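# Sort four sealant cartridges into crates by fill level

## Task

There are four sealant cartridges, each partly used. Every cartridge holding one third or more of its contents belongs in the blue crate, and every emptier one belongs in the grey crate. A cartridge counts only when it lies wholly inside its correct crate, is at rest at the end, and no longer has the red dowel inside it. Any cartridge placed in the wrong crate counts against the result.

## Robot and tools

ROBOT. Two arms, each with a five-finger hand. left_arm carries a left hand and right_arm a right hand; the left hand is the mirror image of the right. Calibrated bases in the scene frame: left_arm (+0.003, +0.233, +0.034) m, quat_wxyz (+1.000, 0, 0, +0.005); right_arm (+0.051, -0.289, +0.036) m, quat_wxyz (+1.000, 0, 0, -0.003). A two-camera stand is fixed behind the arms. Loose objects may occasionally get nudged by something.

FRAMES. Scene frame: origin at table-top height, halfway between the nominal bases; +x points out over the table, +z up, +y toward left_arm. Arm names do not match image sides. Reported hand positions (m), orientations (quat wxyz) and the Hand target are in the scene frame. Motion offsets are in the current Hand target's own axes.

HAND POINT. It sits 0.05 m in front of the palm and 0.15 m from the wrist mounting face along the fingers. Its +z runs along straight fingers, +y comes out of the palm, +x runs across the palm away from the thumb on the right hand (toward the thumb on the left hand). Straight fingers end 0.06-0.07 m past the point along +z, their centre lines 0.06 m toward -y. Width: 0.08 m on the little-finger side; on the thumb side 0.02 m with the thumb turned in, otherwise up to 0.09 m. A wrist bracket on the little-finger side reaches 0.10 m across and as far as the point along +y; it can strike things.

ROW LAYOUT. Every command row has 28 numbers, each in [-1, 1], always for both arms: 14 for left_arm, then 14 for right_arm. Each block: dx, dy, dz, rx, ry, rz, then little, ring, middle, index, thumb_bend, thumb_turn, force_limit, speed. The same motor order is used in hand_measured, hand_stopped_by and hand_load_n.

POSE NUMBERS are offsets, not poses: displacement and rotation (rx, ry, rz form one rotation vector) from that arm's Hand target as it was when the action or move began, along that target's own axes. 1.0 equals 0.6 m or 180 degrees. All rows within one action, and all targets within one move list, count from that same start; a repeated offset moves further. Six zeros re-request the current Hand target.

HAND NUMBERS are absolute targets. Fingers and thumb_bend: -1 straight/open, +1 curled/closed. thumb_turn: -1 beside the palm, +1 opposite the fingers. force_limit: about 0 N at -1 rising linearly to 10 N at +1 (15 N for both thumb motors). speed: near zero at -1, rising to full at +0.48 and beyond (full travel 0.49 s); use -0.94 or slower for a soft grip. There is no keep-as-is value: resend the last executed eight numbers for that hand; if none yet in this scene, use hand_measured plus hand_force_limit and hand_speed. Index tip (y, z) from the point: (-0.06, +0.06) straight, (0.00, +0.02) half, (0.00, -0.01) three quarters, (-0.01, -0.04) closed. Thumb turned in: (+0.04, -0.03) straight, (0.00, -0.01) half bent. A thumb-opposed grasp holds objects 0.035-0.065 m thick, handles down to 0.025 m. A motor only starts on a target change of at least 0.002; to grip harder, raise force_limit and send a more-closed target than hand_measured; to release, send a more-open one.

TOOLS.
execute_actions(actions, cameras): actions is a list of up to 15 actions; each action is up to 15 rows, one per 1/30 s step, and a short action repeats its final row. Images return only for an empty list or when cameras names them (["all"] for every camera).
move(target, speed, blend, blocking, cameras): target is one 28-number row or a list of up to 15; straight paths, all arms finishing together, capped at 10 s. speed in m/s, 0.002 to 4.3, default 0.25 (turning limited to twice that in rad/s), one value or one per target. blend in metres rounds corners; 0 stops at each target. blocking=false returns after about 0.5 s while motion continues. The result adds a move: line (done, off_target, moving, held, fault) and limits (paced = pose clipped, held = steps withheld). Paths do not avoid obstacles or the other arm.
wait(seconds 0-10, cameras): lets time pass holding commands.
stop(cameras): brakes a running move.
zoom_image(camera, region [x0, y0, x1, y1] pixels, at most 504 by 504): closer look at the newest image of cam_head_left, cam_head_right, cam_high, cam_low, cam_left_wrist or cam_right_wrist (all 896x504).
show_instructions(): shows reference pages.
finished_scene(scene): ends the current scene, given its number.

BEHAVIOUR. The commanded orientation is clipped to within 40 degrees of the measured one each step. Arms often stop 1-3 cm (sometimes 5 cm) short, usually low; this is not contact. Send the remaining gap as a further offset. Elbows may sag under load. Joint ranges (rad): waist -2.880 to 2.880, shoulder 0.000 to 3.142, elbow 0.000 to 3.019, wrist pitch -1.693 to 1.571, wrist yaw -1.571 to 1.571, wrist roll -2.094 to 2.094. Joint torques include gravity; numbers 3 and 4 wrap at ±28 N m.

AVOID. Dropping cartridges or releasing them while moving; fast impacts with the table, crates or each other; pushing far past contact; anything leaving the table; contact between the two arms or one hand gripping the other; overloading fingers with twists or swung loads; paths close to an arm's own base. Watch motor temperatures: a MOTOR HOT line appears at 85 °C, and at 100 °C the arm drops and faults for 30-60 s.

Each tool is called after "Emit:" by a JSON object that holds its "fn" and its "kwargs".

Reference images:

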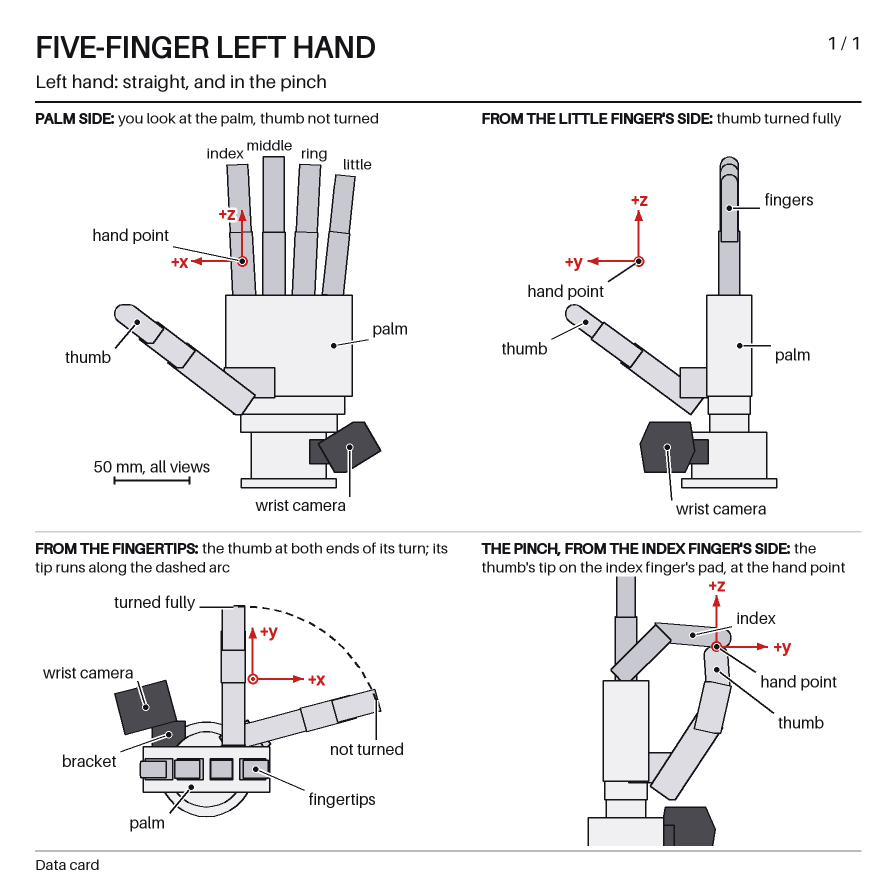

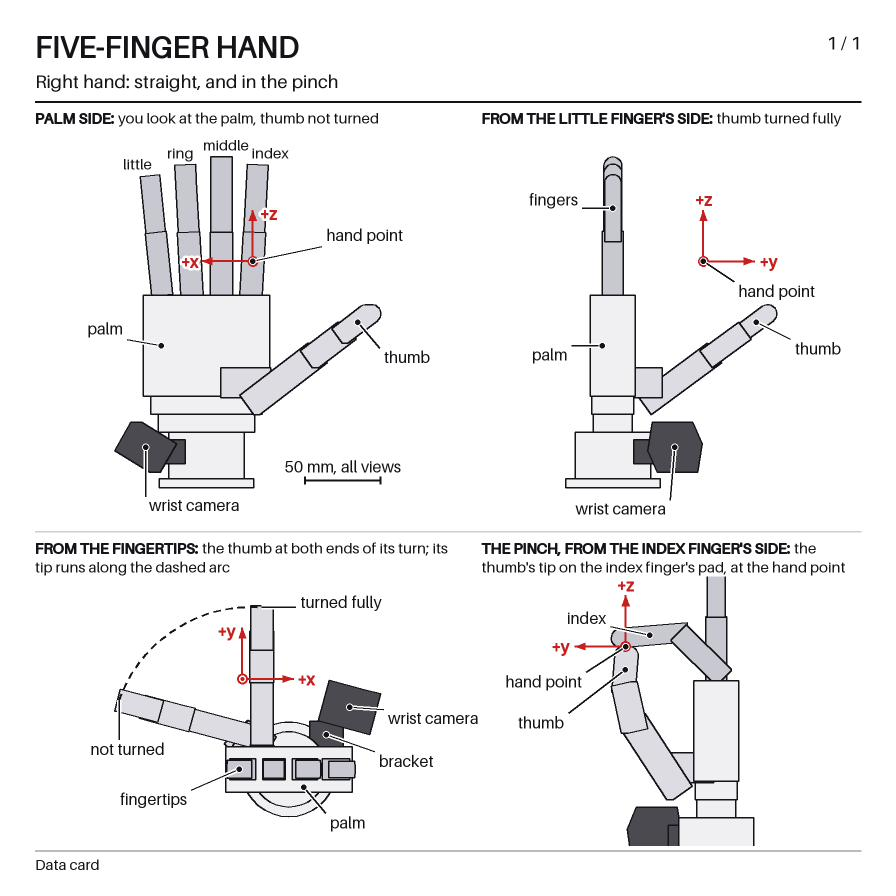

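## Session

Emit:
{"fn": "execute_actions", "kwargs": {"actions": []}}

Scene clock: 0.00 s.
left_arm: end_effector_position=(+0.6064, +0.2865, +0.1483) hand_measured=(-1.000, -1.000, -1.000, -1.000, -1.000, -1.000) hand_load_n=(+0.0, -0.5, +0.0, -0.5, +0.0, +0.0) hand_stopped_by=(target, target, target, target, target, target) hand_force_limit=0.00 hand_speed=-0.80 end_effector_quat_wxyz=(+0.002, +0.708, -0.706, -0.009) | right_arm: end_effector_position=(+0.6046, -0.3379, +0.3832) hand_measured=(-1.000, -1.000, -1.000, -1.000, -1.000, -1.000) hand_load_n=(+0.0, +0.0, +0.0, +0.0, +0.0, +0.0) hand_stopped_by=(target, target, target, target, target, target) hand_force_limit=0.00 hand_speed=-0.80 end_effector_quat_wxyz=(+0.189, +0.842, -0.438, +0.252)
Joint positions: left_arm=[0.114 2.169 2.109 -1.525 -0.012 0.122] | right_arm=[0.127 1.847 2.141 -1.631 0.602 -0.564]
Joint velocities: within noise
Joint torques (N m): no reading
Motor temperatures (°C): left_arm=[32 30 29 32 33 29] | right_arm=[36 32 27 32 31 29]
Heat: left arm: hottest wrist yaw 33 °C; right arm: hottest waist 36 °C.
Hand target: left_arm +0.6144, +0.2875, +0.1627; -0.013, +0.708, -0.706, +0.002 | right_arm +0.6092, -0.3373, +0.3858; +0.186, +0.841, -0.439, +0.257

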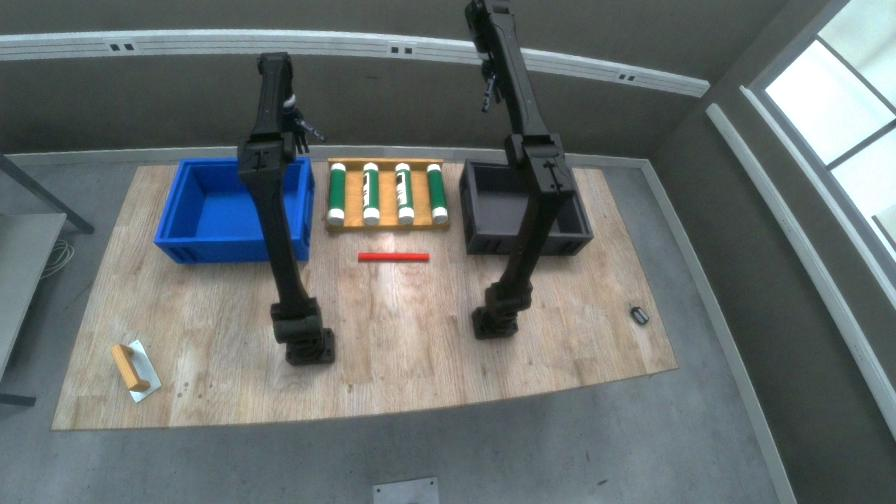

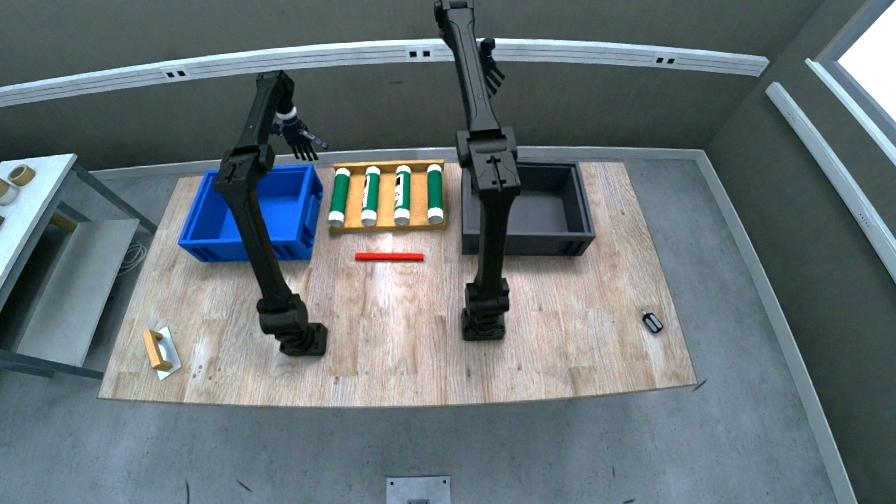

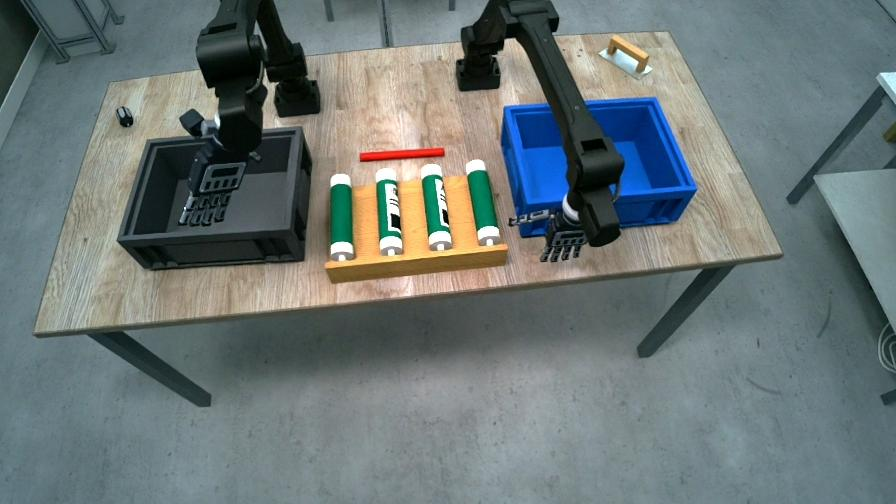

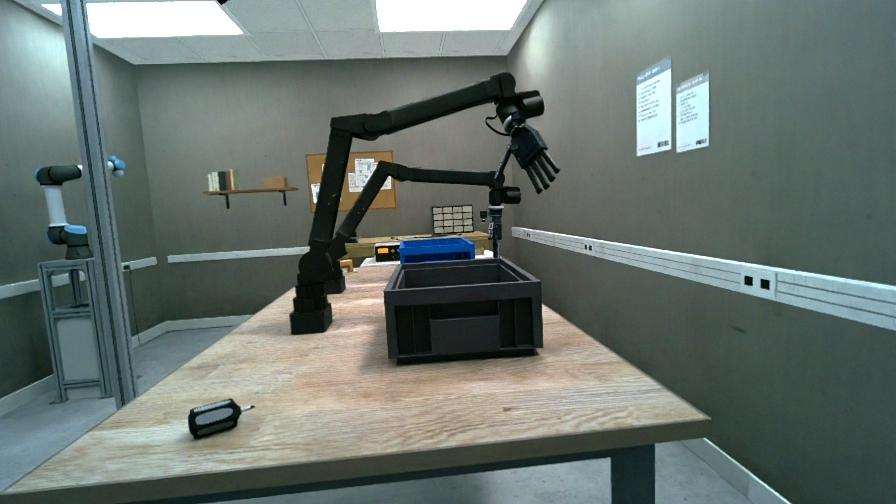

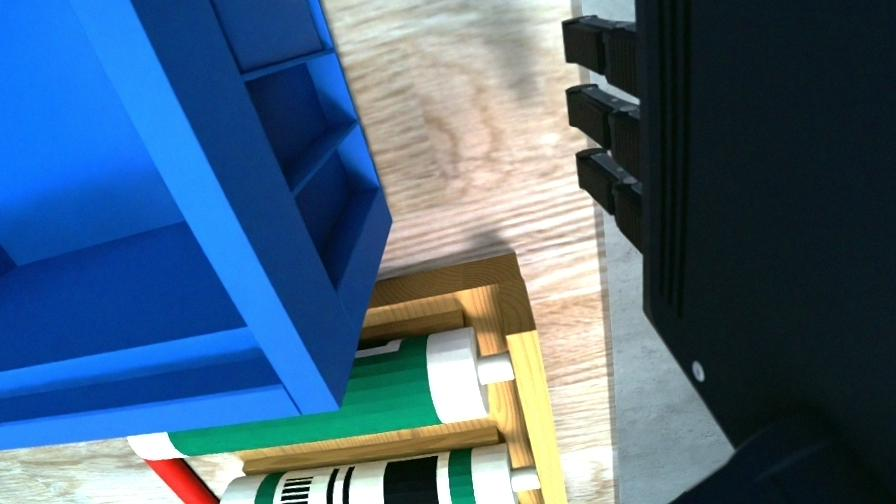

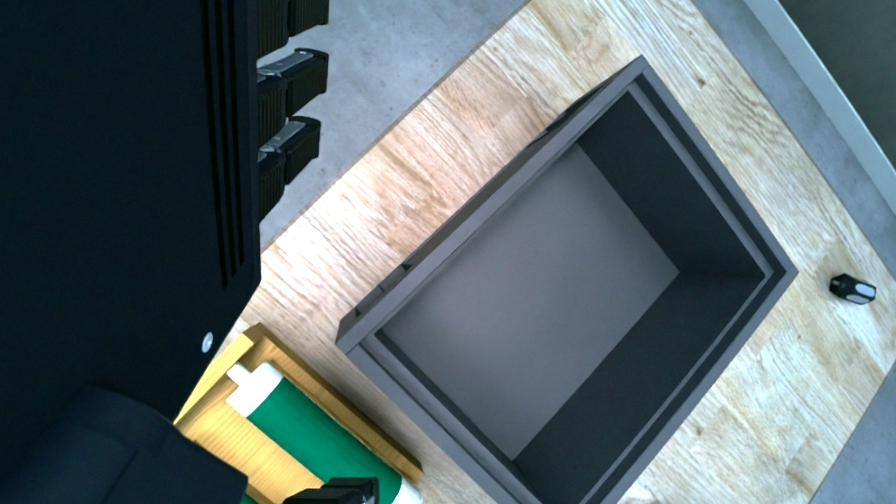

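Emit:
{"fn": "zoom_image", "kwargs": {"camera": "cam_head_left", "region": [300, 140, 480, 280]}}

Emit:
{"fn": "zoom_image", "kwargs": {"camera": "cam_high", "region": [310, 130, 520, 290]}}

Emit:
{"fn": "zoom_image", "kwargs": {"camera": "cam_head_right", "region": [310, 145, 470, 275]}}

Scaled by 2.800.

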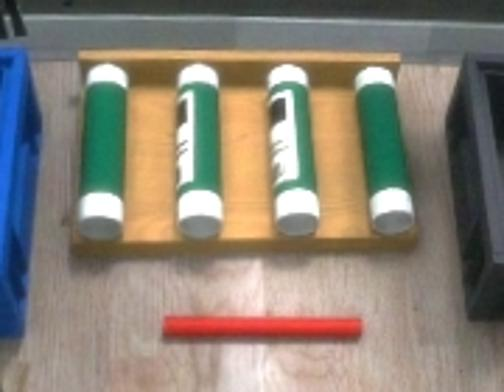

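Scaled by 2.400.

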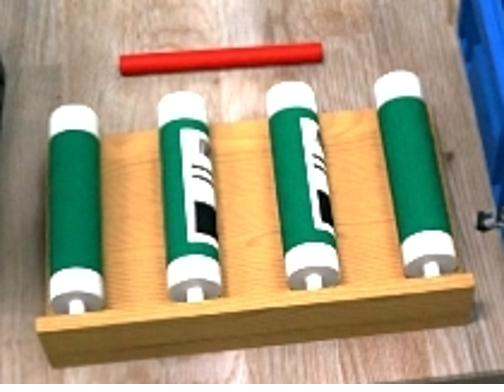

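Scaled by 3.150.

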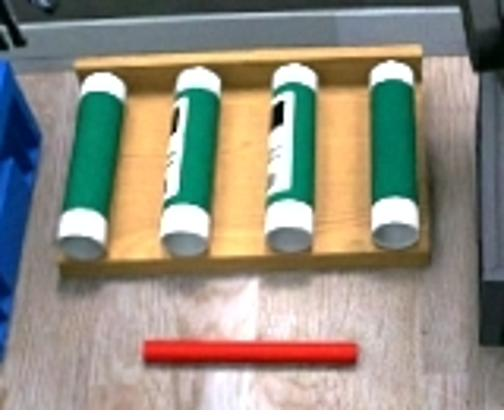

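Emit:
{"fn": "zoom_image", "kwargs": {"camera": "cam_left_wrist", "region": [100, 230, 604, 504]}}

Emit:
{"fn": "zoom_image", "kwargs": {"camera": "cam_low", "region": [280, 60, 580, 360]}}

Scaled by 1.000.

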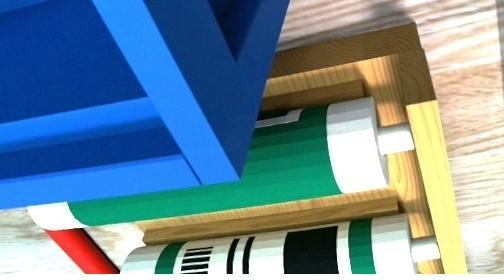

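Scaled by 1.680.

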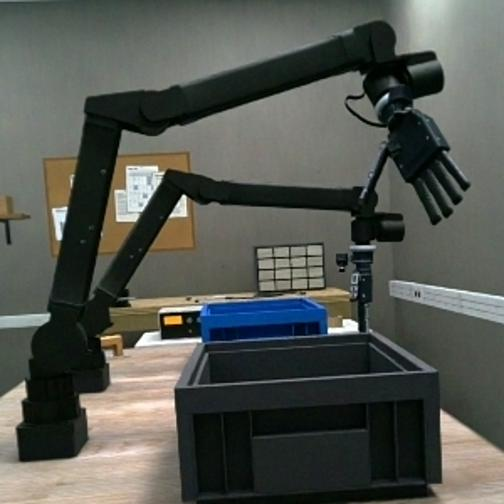

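Emit:
{"fn": "move", "kwargs": {"target": [[0,0,-0.395,0,0,0,-1,-1,-1,-1,-1,-1,0,-0.8,0,0,0,0,0,0,-1,-1,-1,-1,-1,-1,0,-0.8],[0.346,0.524,-0.3,0.261,0.261,-0.45,-1,-1,-1,-1,-1,-1,0,-0.8,0,0,0,0,0,0,-1,-1,-1,-1,-1,-1,0,-0.8]], "speed": 0.25, "blend": 0.03, "cameras": ["all"]}}

Scene clock: 141.87 s.
left_arm: end_effector_position=(+0.2971, +0.0807, +0.3326) hand_measured=(-1.000, -1.000, -1.000, -1.000, -1.000, -1.000) hand_load_n=(+0.0, +0.0, +0.0, +0.0, +0.0, +0.0) hand_stopped_by=(target, target, target, target, target, target) hand_force_limit=0.00 hand_speed=-0.80 end_effector_quat_wxyz=(-0.008, +0.857, +0.001, +0.515) | right_arm: end_effector_position=(+0.6046, -0.3379, +0.3832) hand_measured=(-1.000, -1.000, -1.000, -1.000, -1.000, -1.000) hand_load_n=(+0.0, +0.0, +0.0, +0.0, -0.5, +0.0) hand_stopped_by=(target, target, target, target, target, target) hand_force_limit=0.00 hand_speed=-0.80 end_effector_quat_wxyz=(+0.189, +0.842, -0.438, +0.252)
Joint positions: left_arm=[-0.731 0.429 0.58 -0.775 -0.637 -1.961] | right_arm=[0.127 1.847 2.141 -1.631 0.602 -0.564]
Joint torques (N m): left_arm=[-0.79 3.6 10.88 0.96 -0.4 -0.08] | right_arm=[-0.03 -18.26 10.84 1.17 0.48 -0.1]
Motor temperatures (°C): left_arm=[30 35 35 31 30 27] | right_arm=[33 36 40 30 31 28]
Heat: left arm: hottest shoulder 35 °C; right arm: hottest elbow 40 °C.
Hand target: left_arm +0.2965, +0.0765, +0.3327; -0.007, +0.859, -0.002, +0.512 | right_arm +0.6092, -0.3373, +0.3858; +0.186, +0.841, -0.439, +0.257
Off the commanded pose: left_arm 0.004 m, 1 deg | right_arm 0.005 m, 1 deg.
move: done

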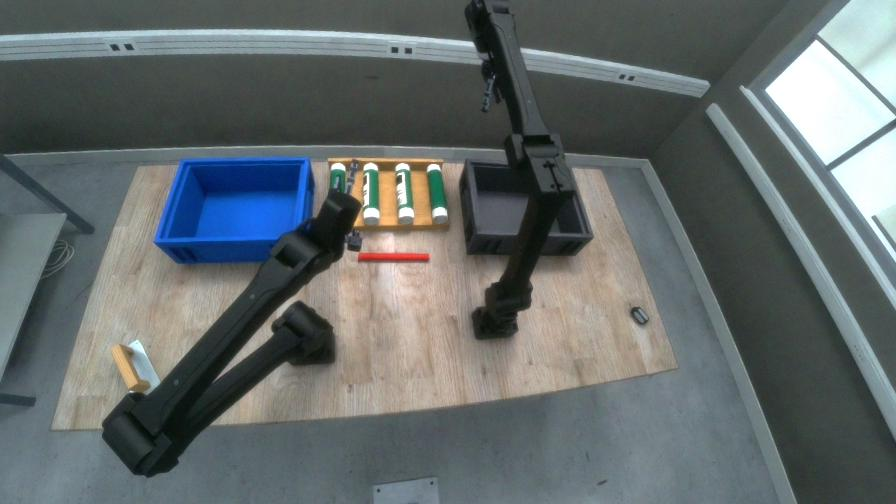

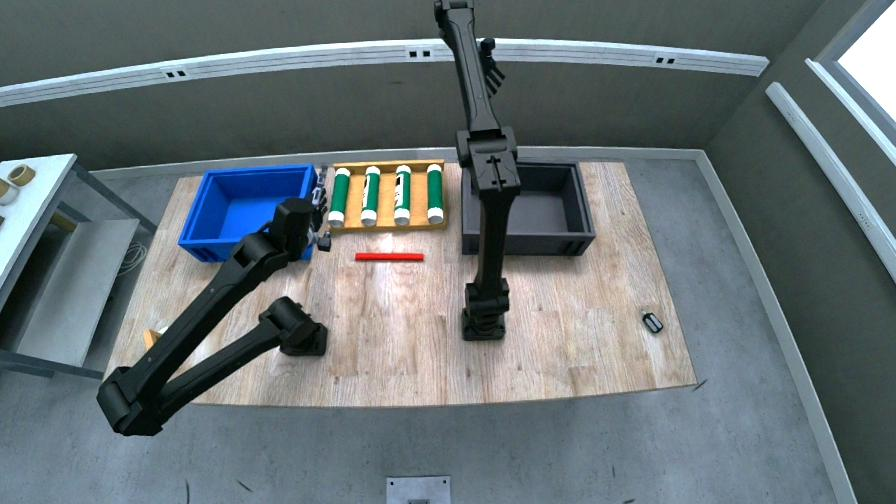

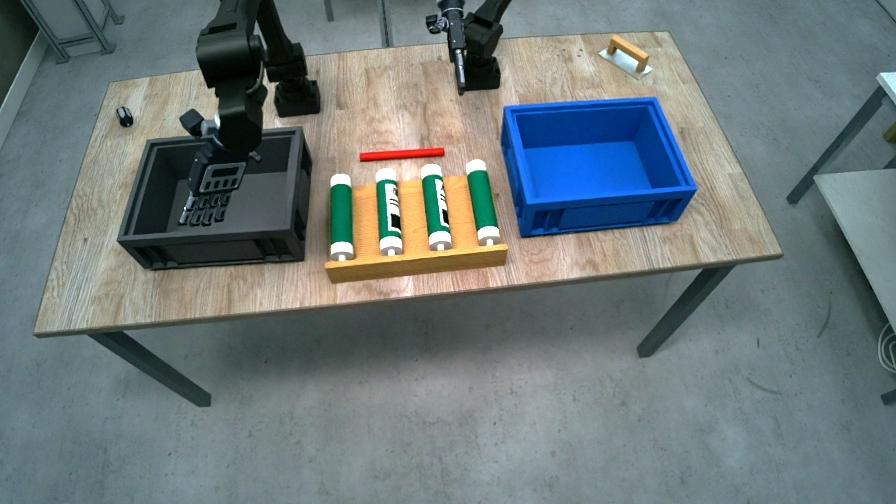

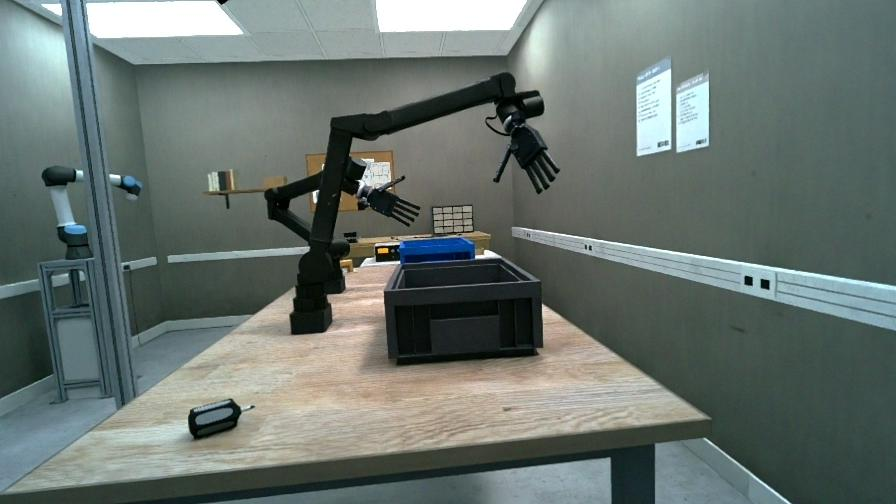

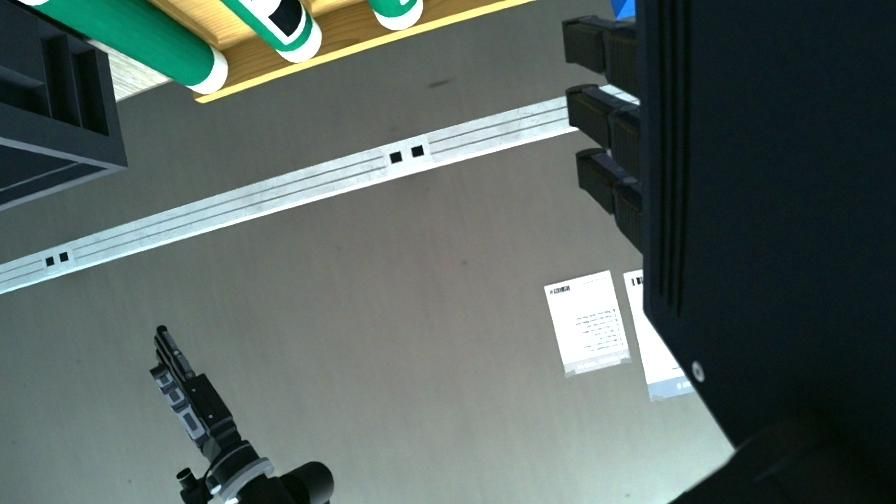

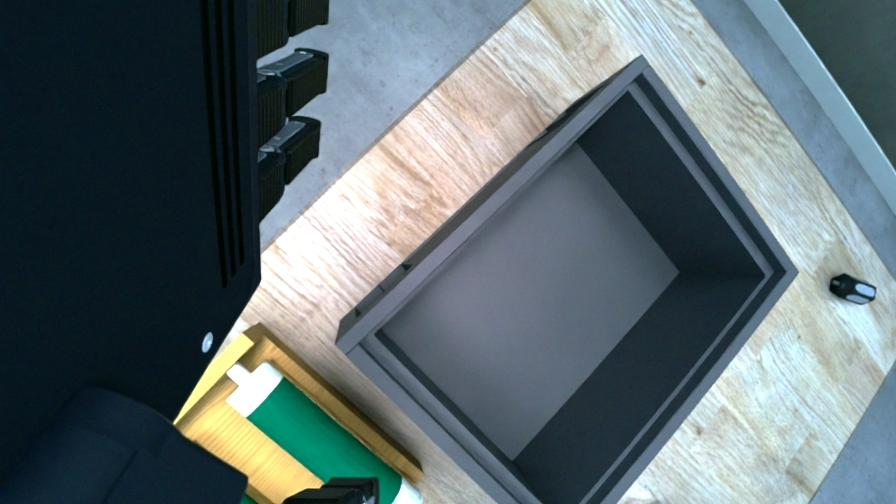

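Emit:
{"fn": "move", "kwargs": {"target": [-0.335,0.044,0.122,0,0,0,-1,-1,-1,-1,-1,-1,0,-0.8,0,0,0,0,0,0,-1,-1,-1,-1,-1,-1,0,-0.8], "speed": 0.2, "cameras": ["all"]}}

Scene clock: 157.30 s.
left_arm: end_effector_position=(+0.2684, +0.0557, +0.1227) hand_measured=(-1.000, -1.000, -1.000, -1.000, -1.000, -1.000) hand_load_n=(+0.0, +0.0, +0.0, +0.0, +0.0, -0.5) hand_stopped_by=(target, target, target, target, target, target) hand_force_limit=0.00 hand_speed=-0.80 end_effector_quat_wxyz=(-0.004, +0.857, -0.020, +0.515) | right_arm: end_effector_position=(+0.6046, -0.3379, +0.3832) hand_measured=(-1.000, -1.000, -1.000, -1.000, -1.000, -1.000) hand_load_n=(+0.0, +0.0, +0.0, +0.0, +0.0, +0.0) hand_stopped_by=(target, target, target, target, target, target) hand_force_limit=0.00 hand_speed=-0.80 end_effector_quat_wxyz=(+0.189, +0.842, -0.438, +0.252)
Joint positions: left_arm=[-0.956 0.68 0.075 -0.123 -0.787 -2.103] | right_arm=[0.127 1.847 2.141 -1.631 0.602 -0.564]
Joint torques (N m): left_arm=[-1.03 3.08 7.99 1.77 -0.49 -0.06] | right_arm=[0.21 -18.61 10.77 1.21 0.5 -0.12]
Heat: left arm: hottest elbow 36 °C; right arm: hottest elbow 40 °C.
Hand target: left_arm +0.2654, +0.0530, +0.1205; -0.007, +0.859, -0.001, +0.512 | right_arm +0.6092, -0.3373, +0.3858; +0.186, +0.841, -0.439, +0.257
Off the commanded pose: left_arm 0.005 m, 2 deg | right_arm 0.005 m, 1 deg.
joint sent to its limit (left arm) — joint 6 (wrist roll), lower limit. The joint targets still meet the commanded pose.
move: done

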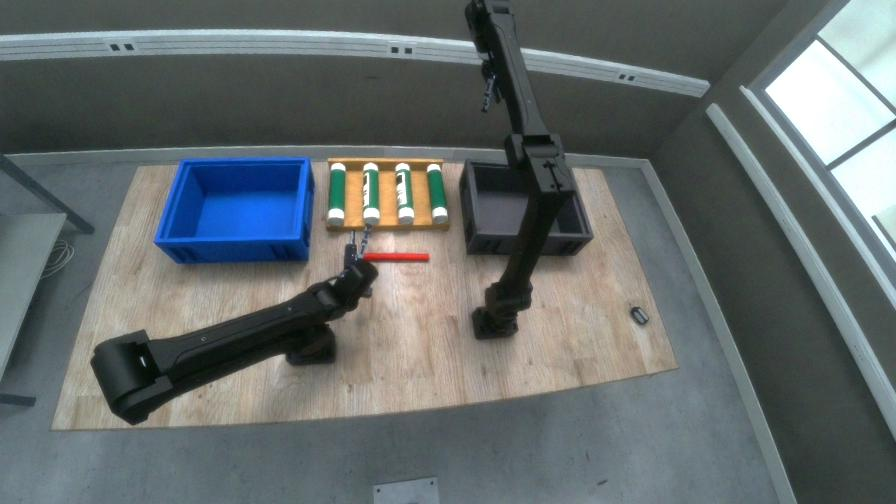

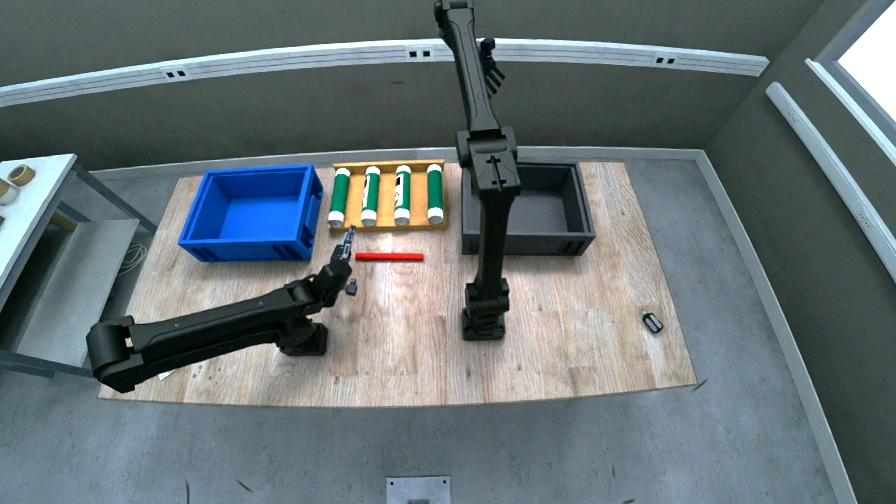

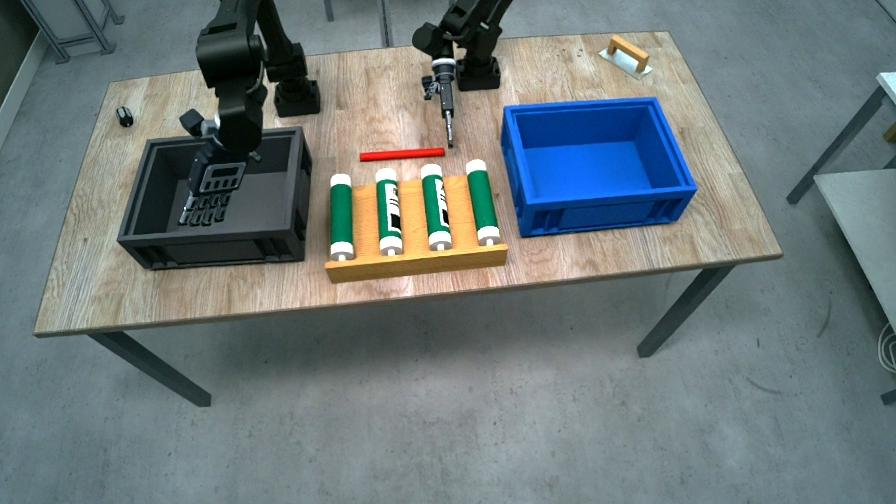

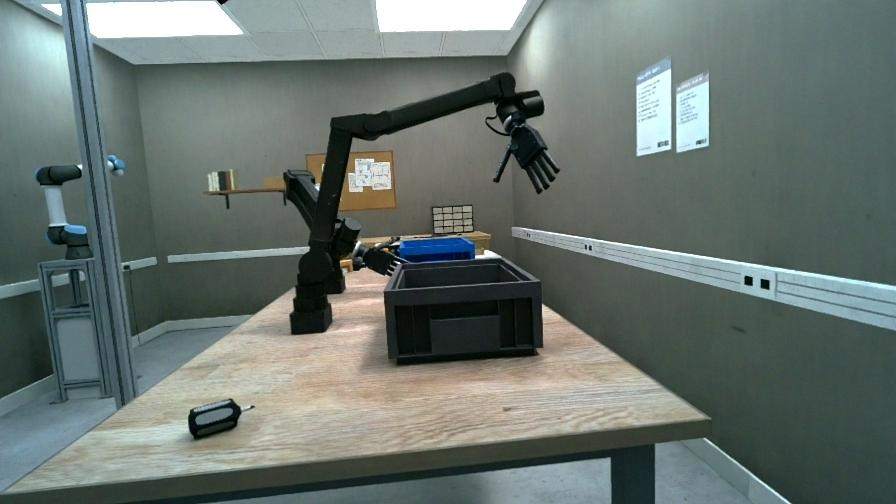

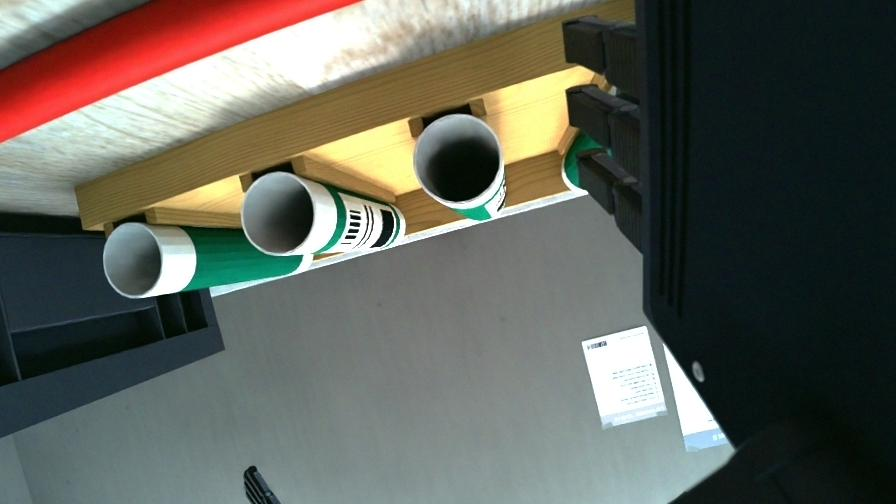

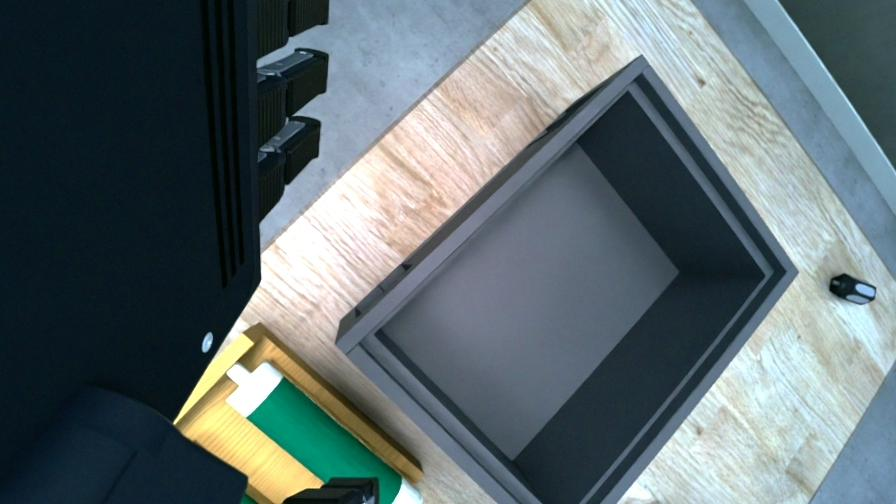

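Emit:
{"fn": "zoom_image", "kwargs": {"camera": "cam_left_wrist", "region": [380, 80, 620, 240]}}

Emit:
{"fn": "zoom_image", "kwargs": {"camera": "cam_left_wrist", "region": [80, 150, 350, 320]}}

Scaled by 2.100.

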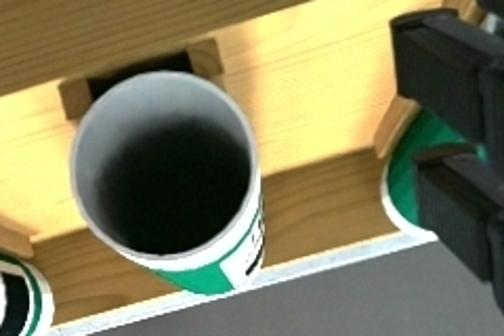

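Scaled by 1.867.

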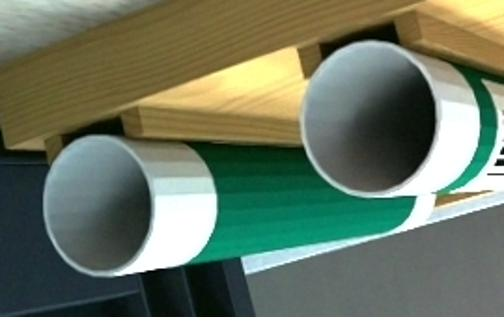

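Emit:
{"fn": "zoom_image", "kwargs": {"camera": "cam_left_wrist", "region": [405, 100, 515, 220]}}

Emit:
{"fn": "zoom_image", "kwargs": {"camera": "cam_left_wrist", "region": [235, 160, 345, 270]}}

Emit:
{"fn": "zoom_image", "kwargs": {"camera": "cam_left_wrist", "region": [95, 210, 205, 310]}}

Scaled by 4.200.

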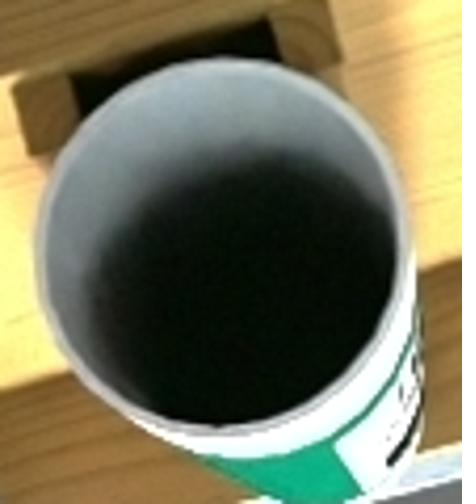

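Scaled by 4.582.

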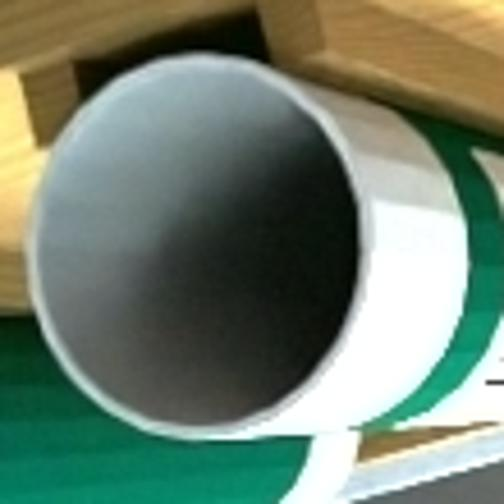

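Scaled by 4.582.

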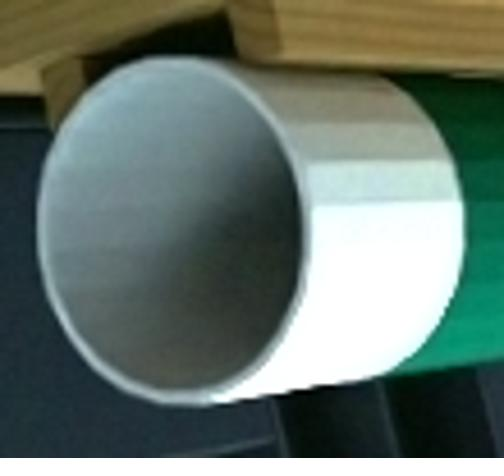

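Emit:
{"fn": "move", "kwargs": {"target": [[0.2957,0.0217,-0.1886,0,0,0,-1,-1,-1,-1,-1,-1,0,-0.8,0,0,0,0,0,0,-1,-1,-1,-1,-1,-1,0,-0.8],[0.478,0.0217,0.2527,0,-0.342,0,-1,-1,-1,-1,-1,-1,0,-0.8,0,0,0,0,0,0,-1,-1,-1,-1,-1,-1,0,-0.8]], "speed": 0.3, "blend": 0.05, "cameras": ["all"]}}

Scene clock: 266.47 s.
left_arm: end_effector_position=(+0.5205, +0.0389, +0.2820) hand_measured=(-1.000, -1.000, -1.000, -1.000, -1.000, -1.000) hand_load_n=(+0.0, +0.0, +0.0, +0.0, +0.0, +0.0) hand_stopped_by=(target, target, target, target, target, target) hand_force_limit=0.00 hand_speed=-0.80 end_effector_quat_wxyz=(-0.013, +1.000, +0.002, -0.017) | right_arm: end_effector_position=(+0.6046, -0.3379, +0.3832) hand_measured=(-1.000, -1.000, -1.000, -1.000, -1.000, -1.000) hand_load_n=(+0.0, +0.0, +0.0, +0.0, +0.0, +0.0) hand_stopped_by=(target, target, target, target, target, target) hand_force_limit=0.00 hand_speed=-0.80 end_effector_quat_wxyz=(+0.189, +0.842, -0.438, +0.252)
Joint positions: left_arm=[-0.284 1.689 1.743 -1.665 -0.016 -1.85] | right_arm=[0.127 1.847 2.141 -1.631 0.602 -0.564]
Joint torques (N m): left_arm=[0.91 -8.76 14.13 -0.29 0.08 0.1] | right_arm=[-0.03 -18.26 10.8 1.21 0.49 -0.11]
Motor temperatures (°C): left_arm=[30 29 35 30 29 26] | right_arm=[33 37 41 28 30 27]
Heat: left arm: hottest elbow 35 °C; right arm: hottest elbow 41 °C.
Hand target: left_arm +0.5353, +0.0386, +0.3005; -0.007, +1.000, +0.002, +0.000 | right_arm +0.6092, -0.3373, +0.3858; +0.186, +0.841, -0.439, +0.257
Off the commanded pose: left_arm 0.024 m, 2 deg | right_arm 0.005 m, 1 deg.
move: off_target (left_arm)

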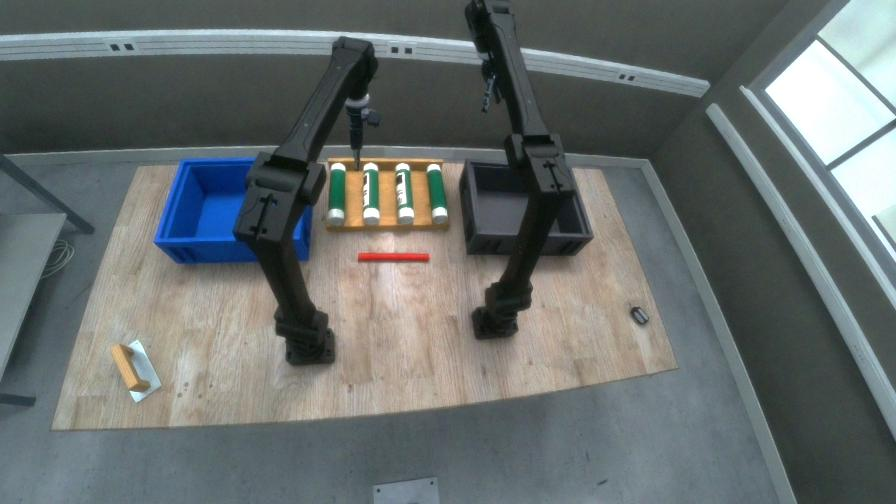

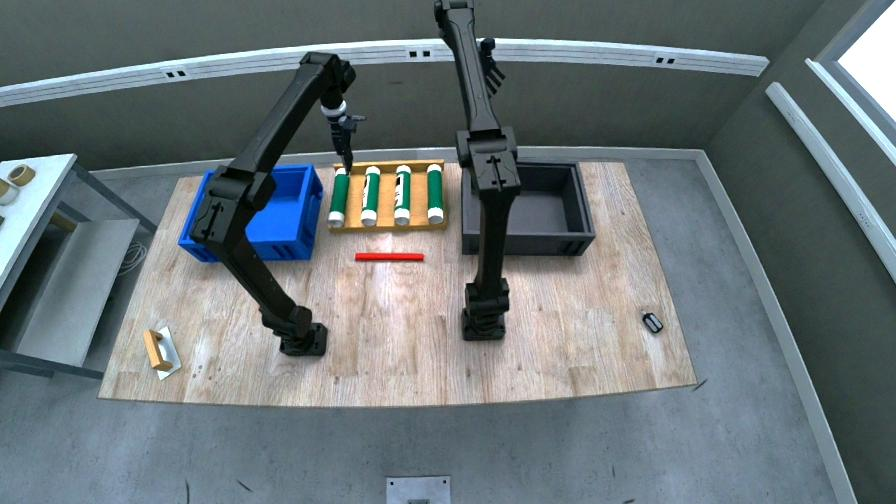

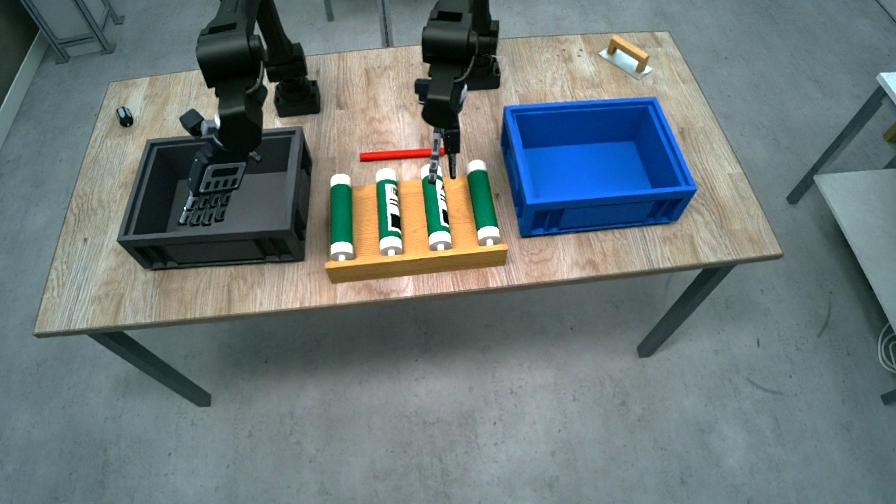

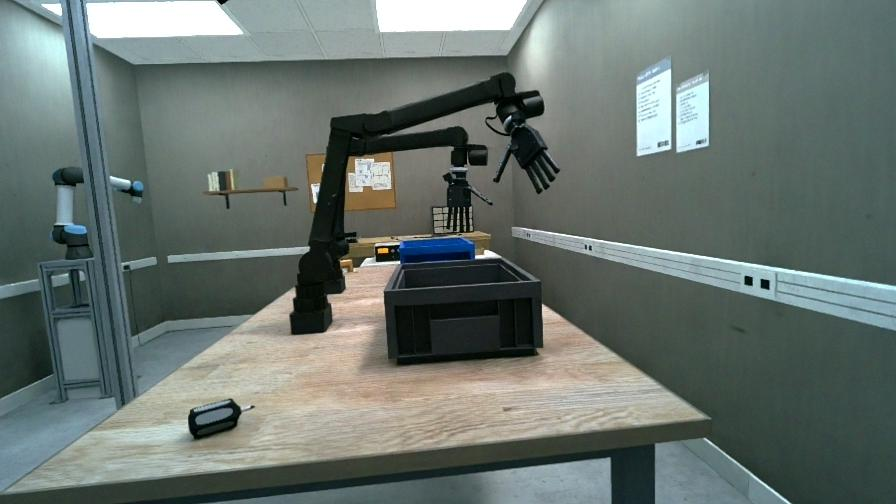

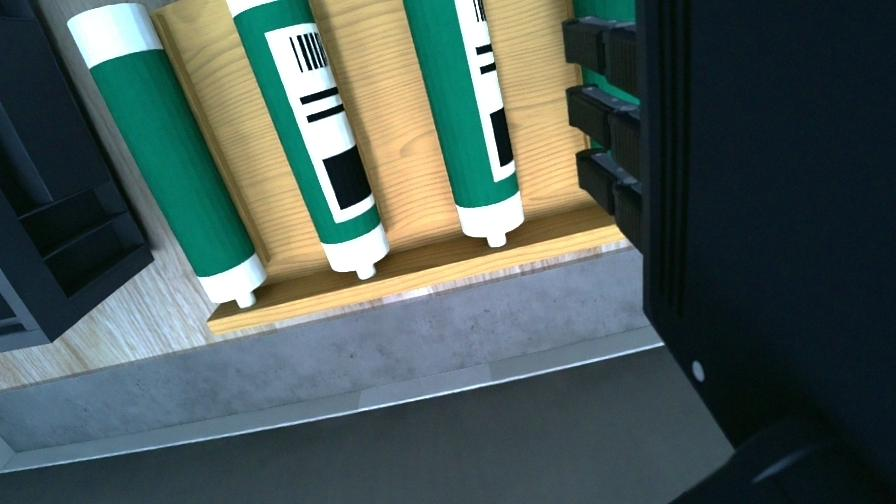

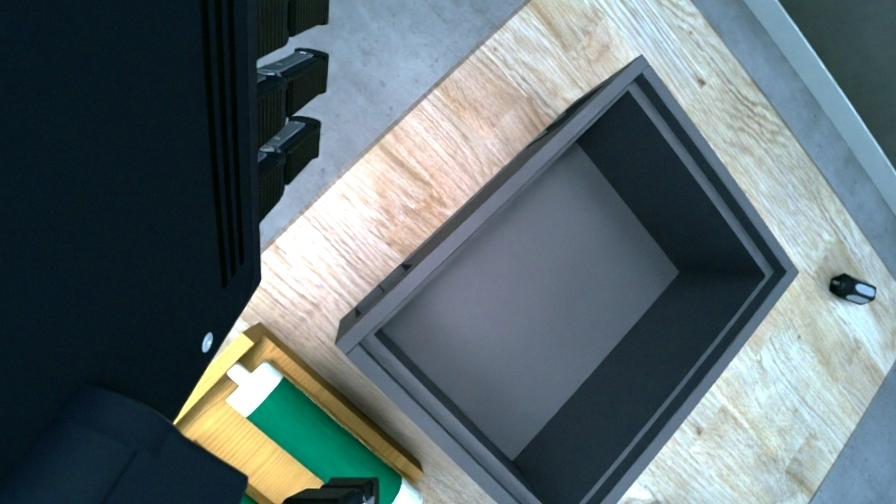

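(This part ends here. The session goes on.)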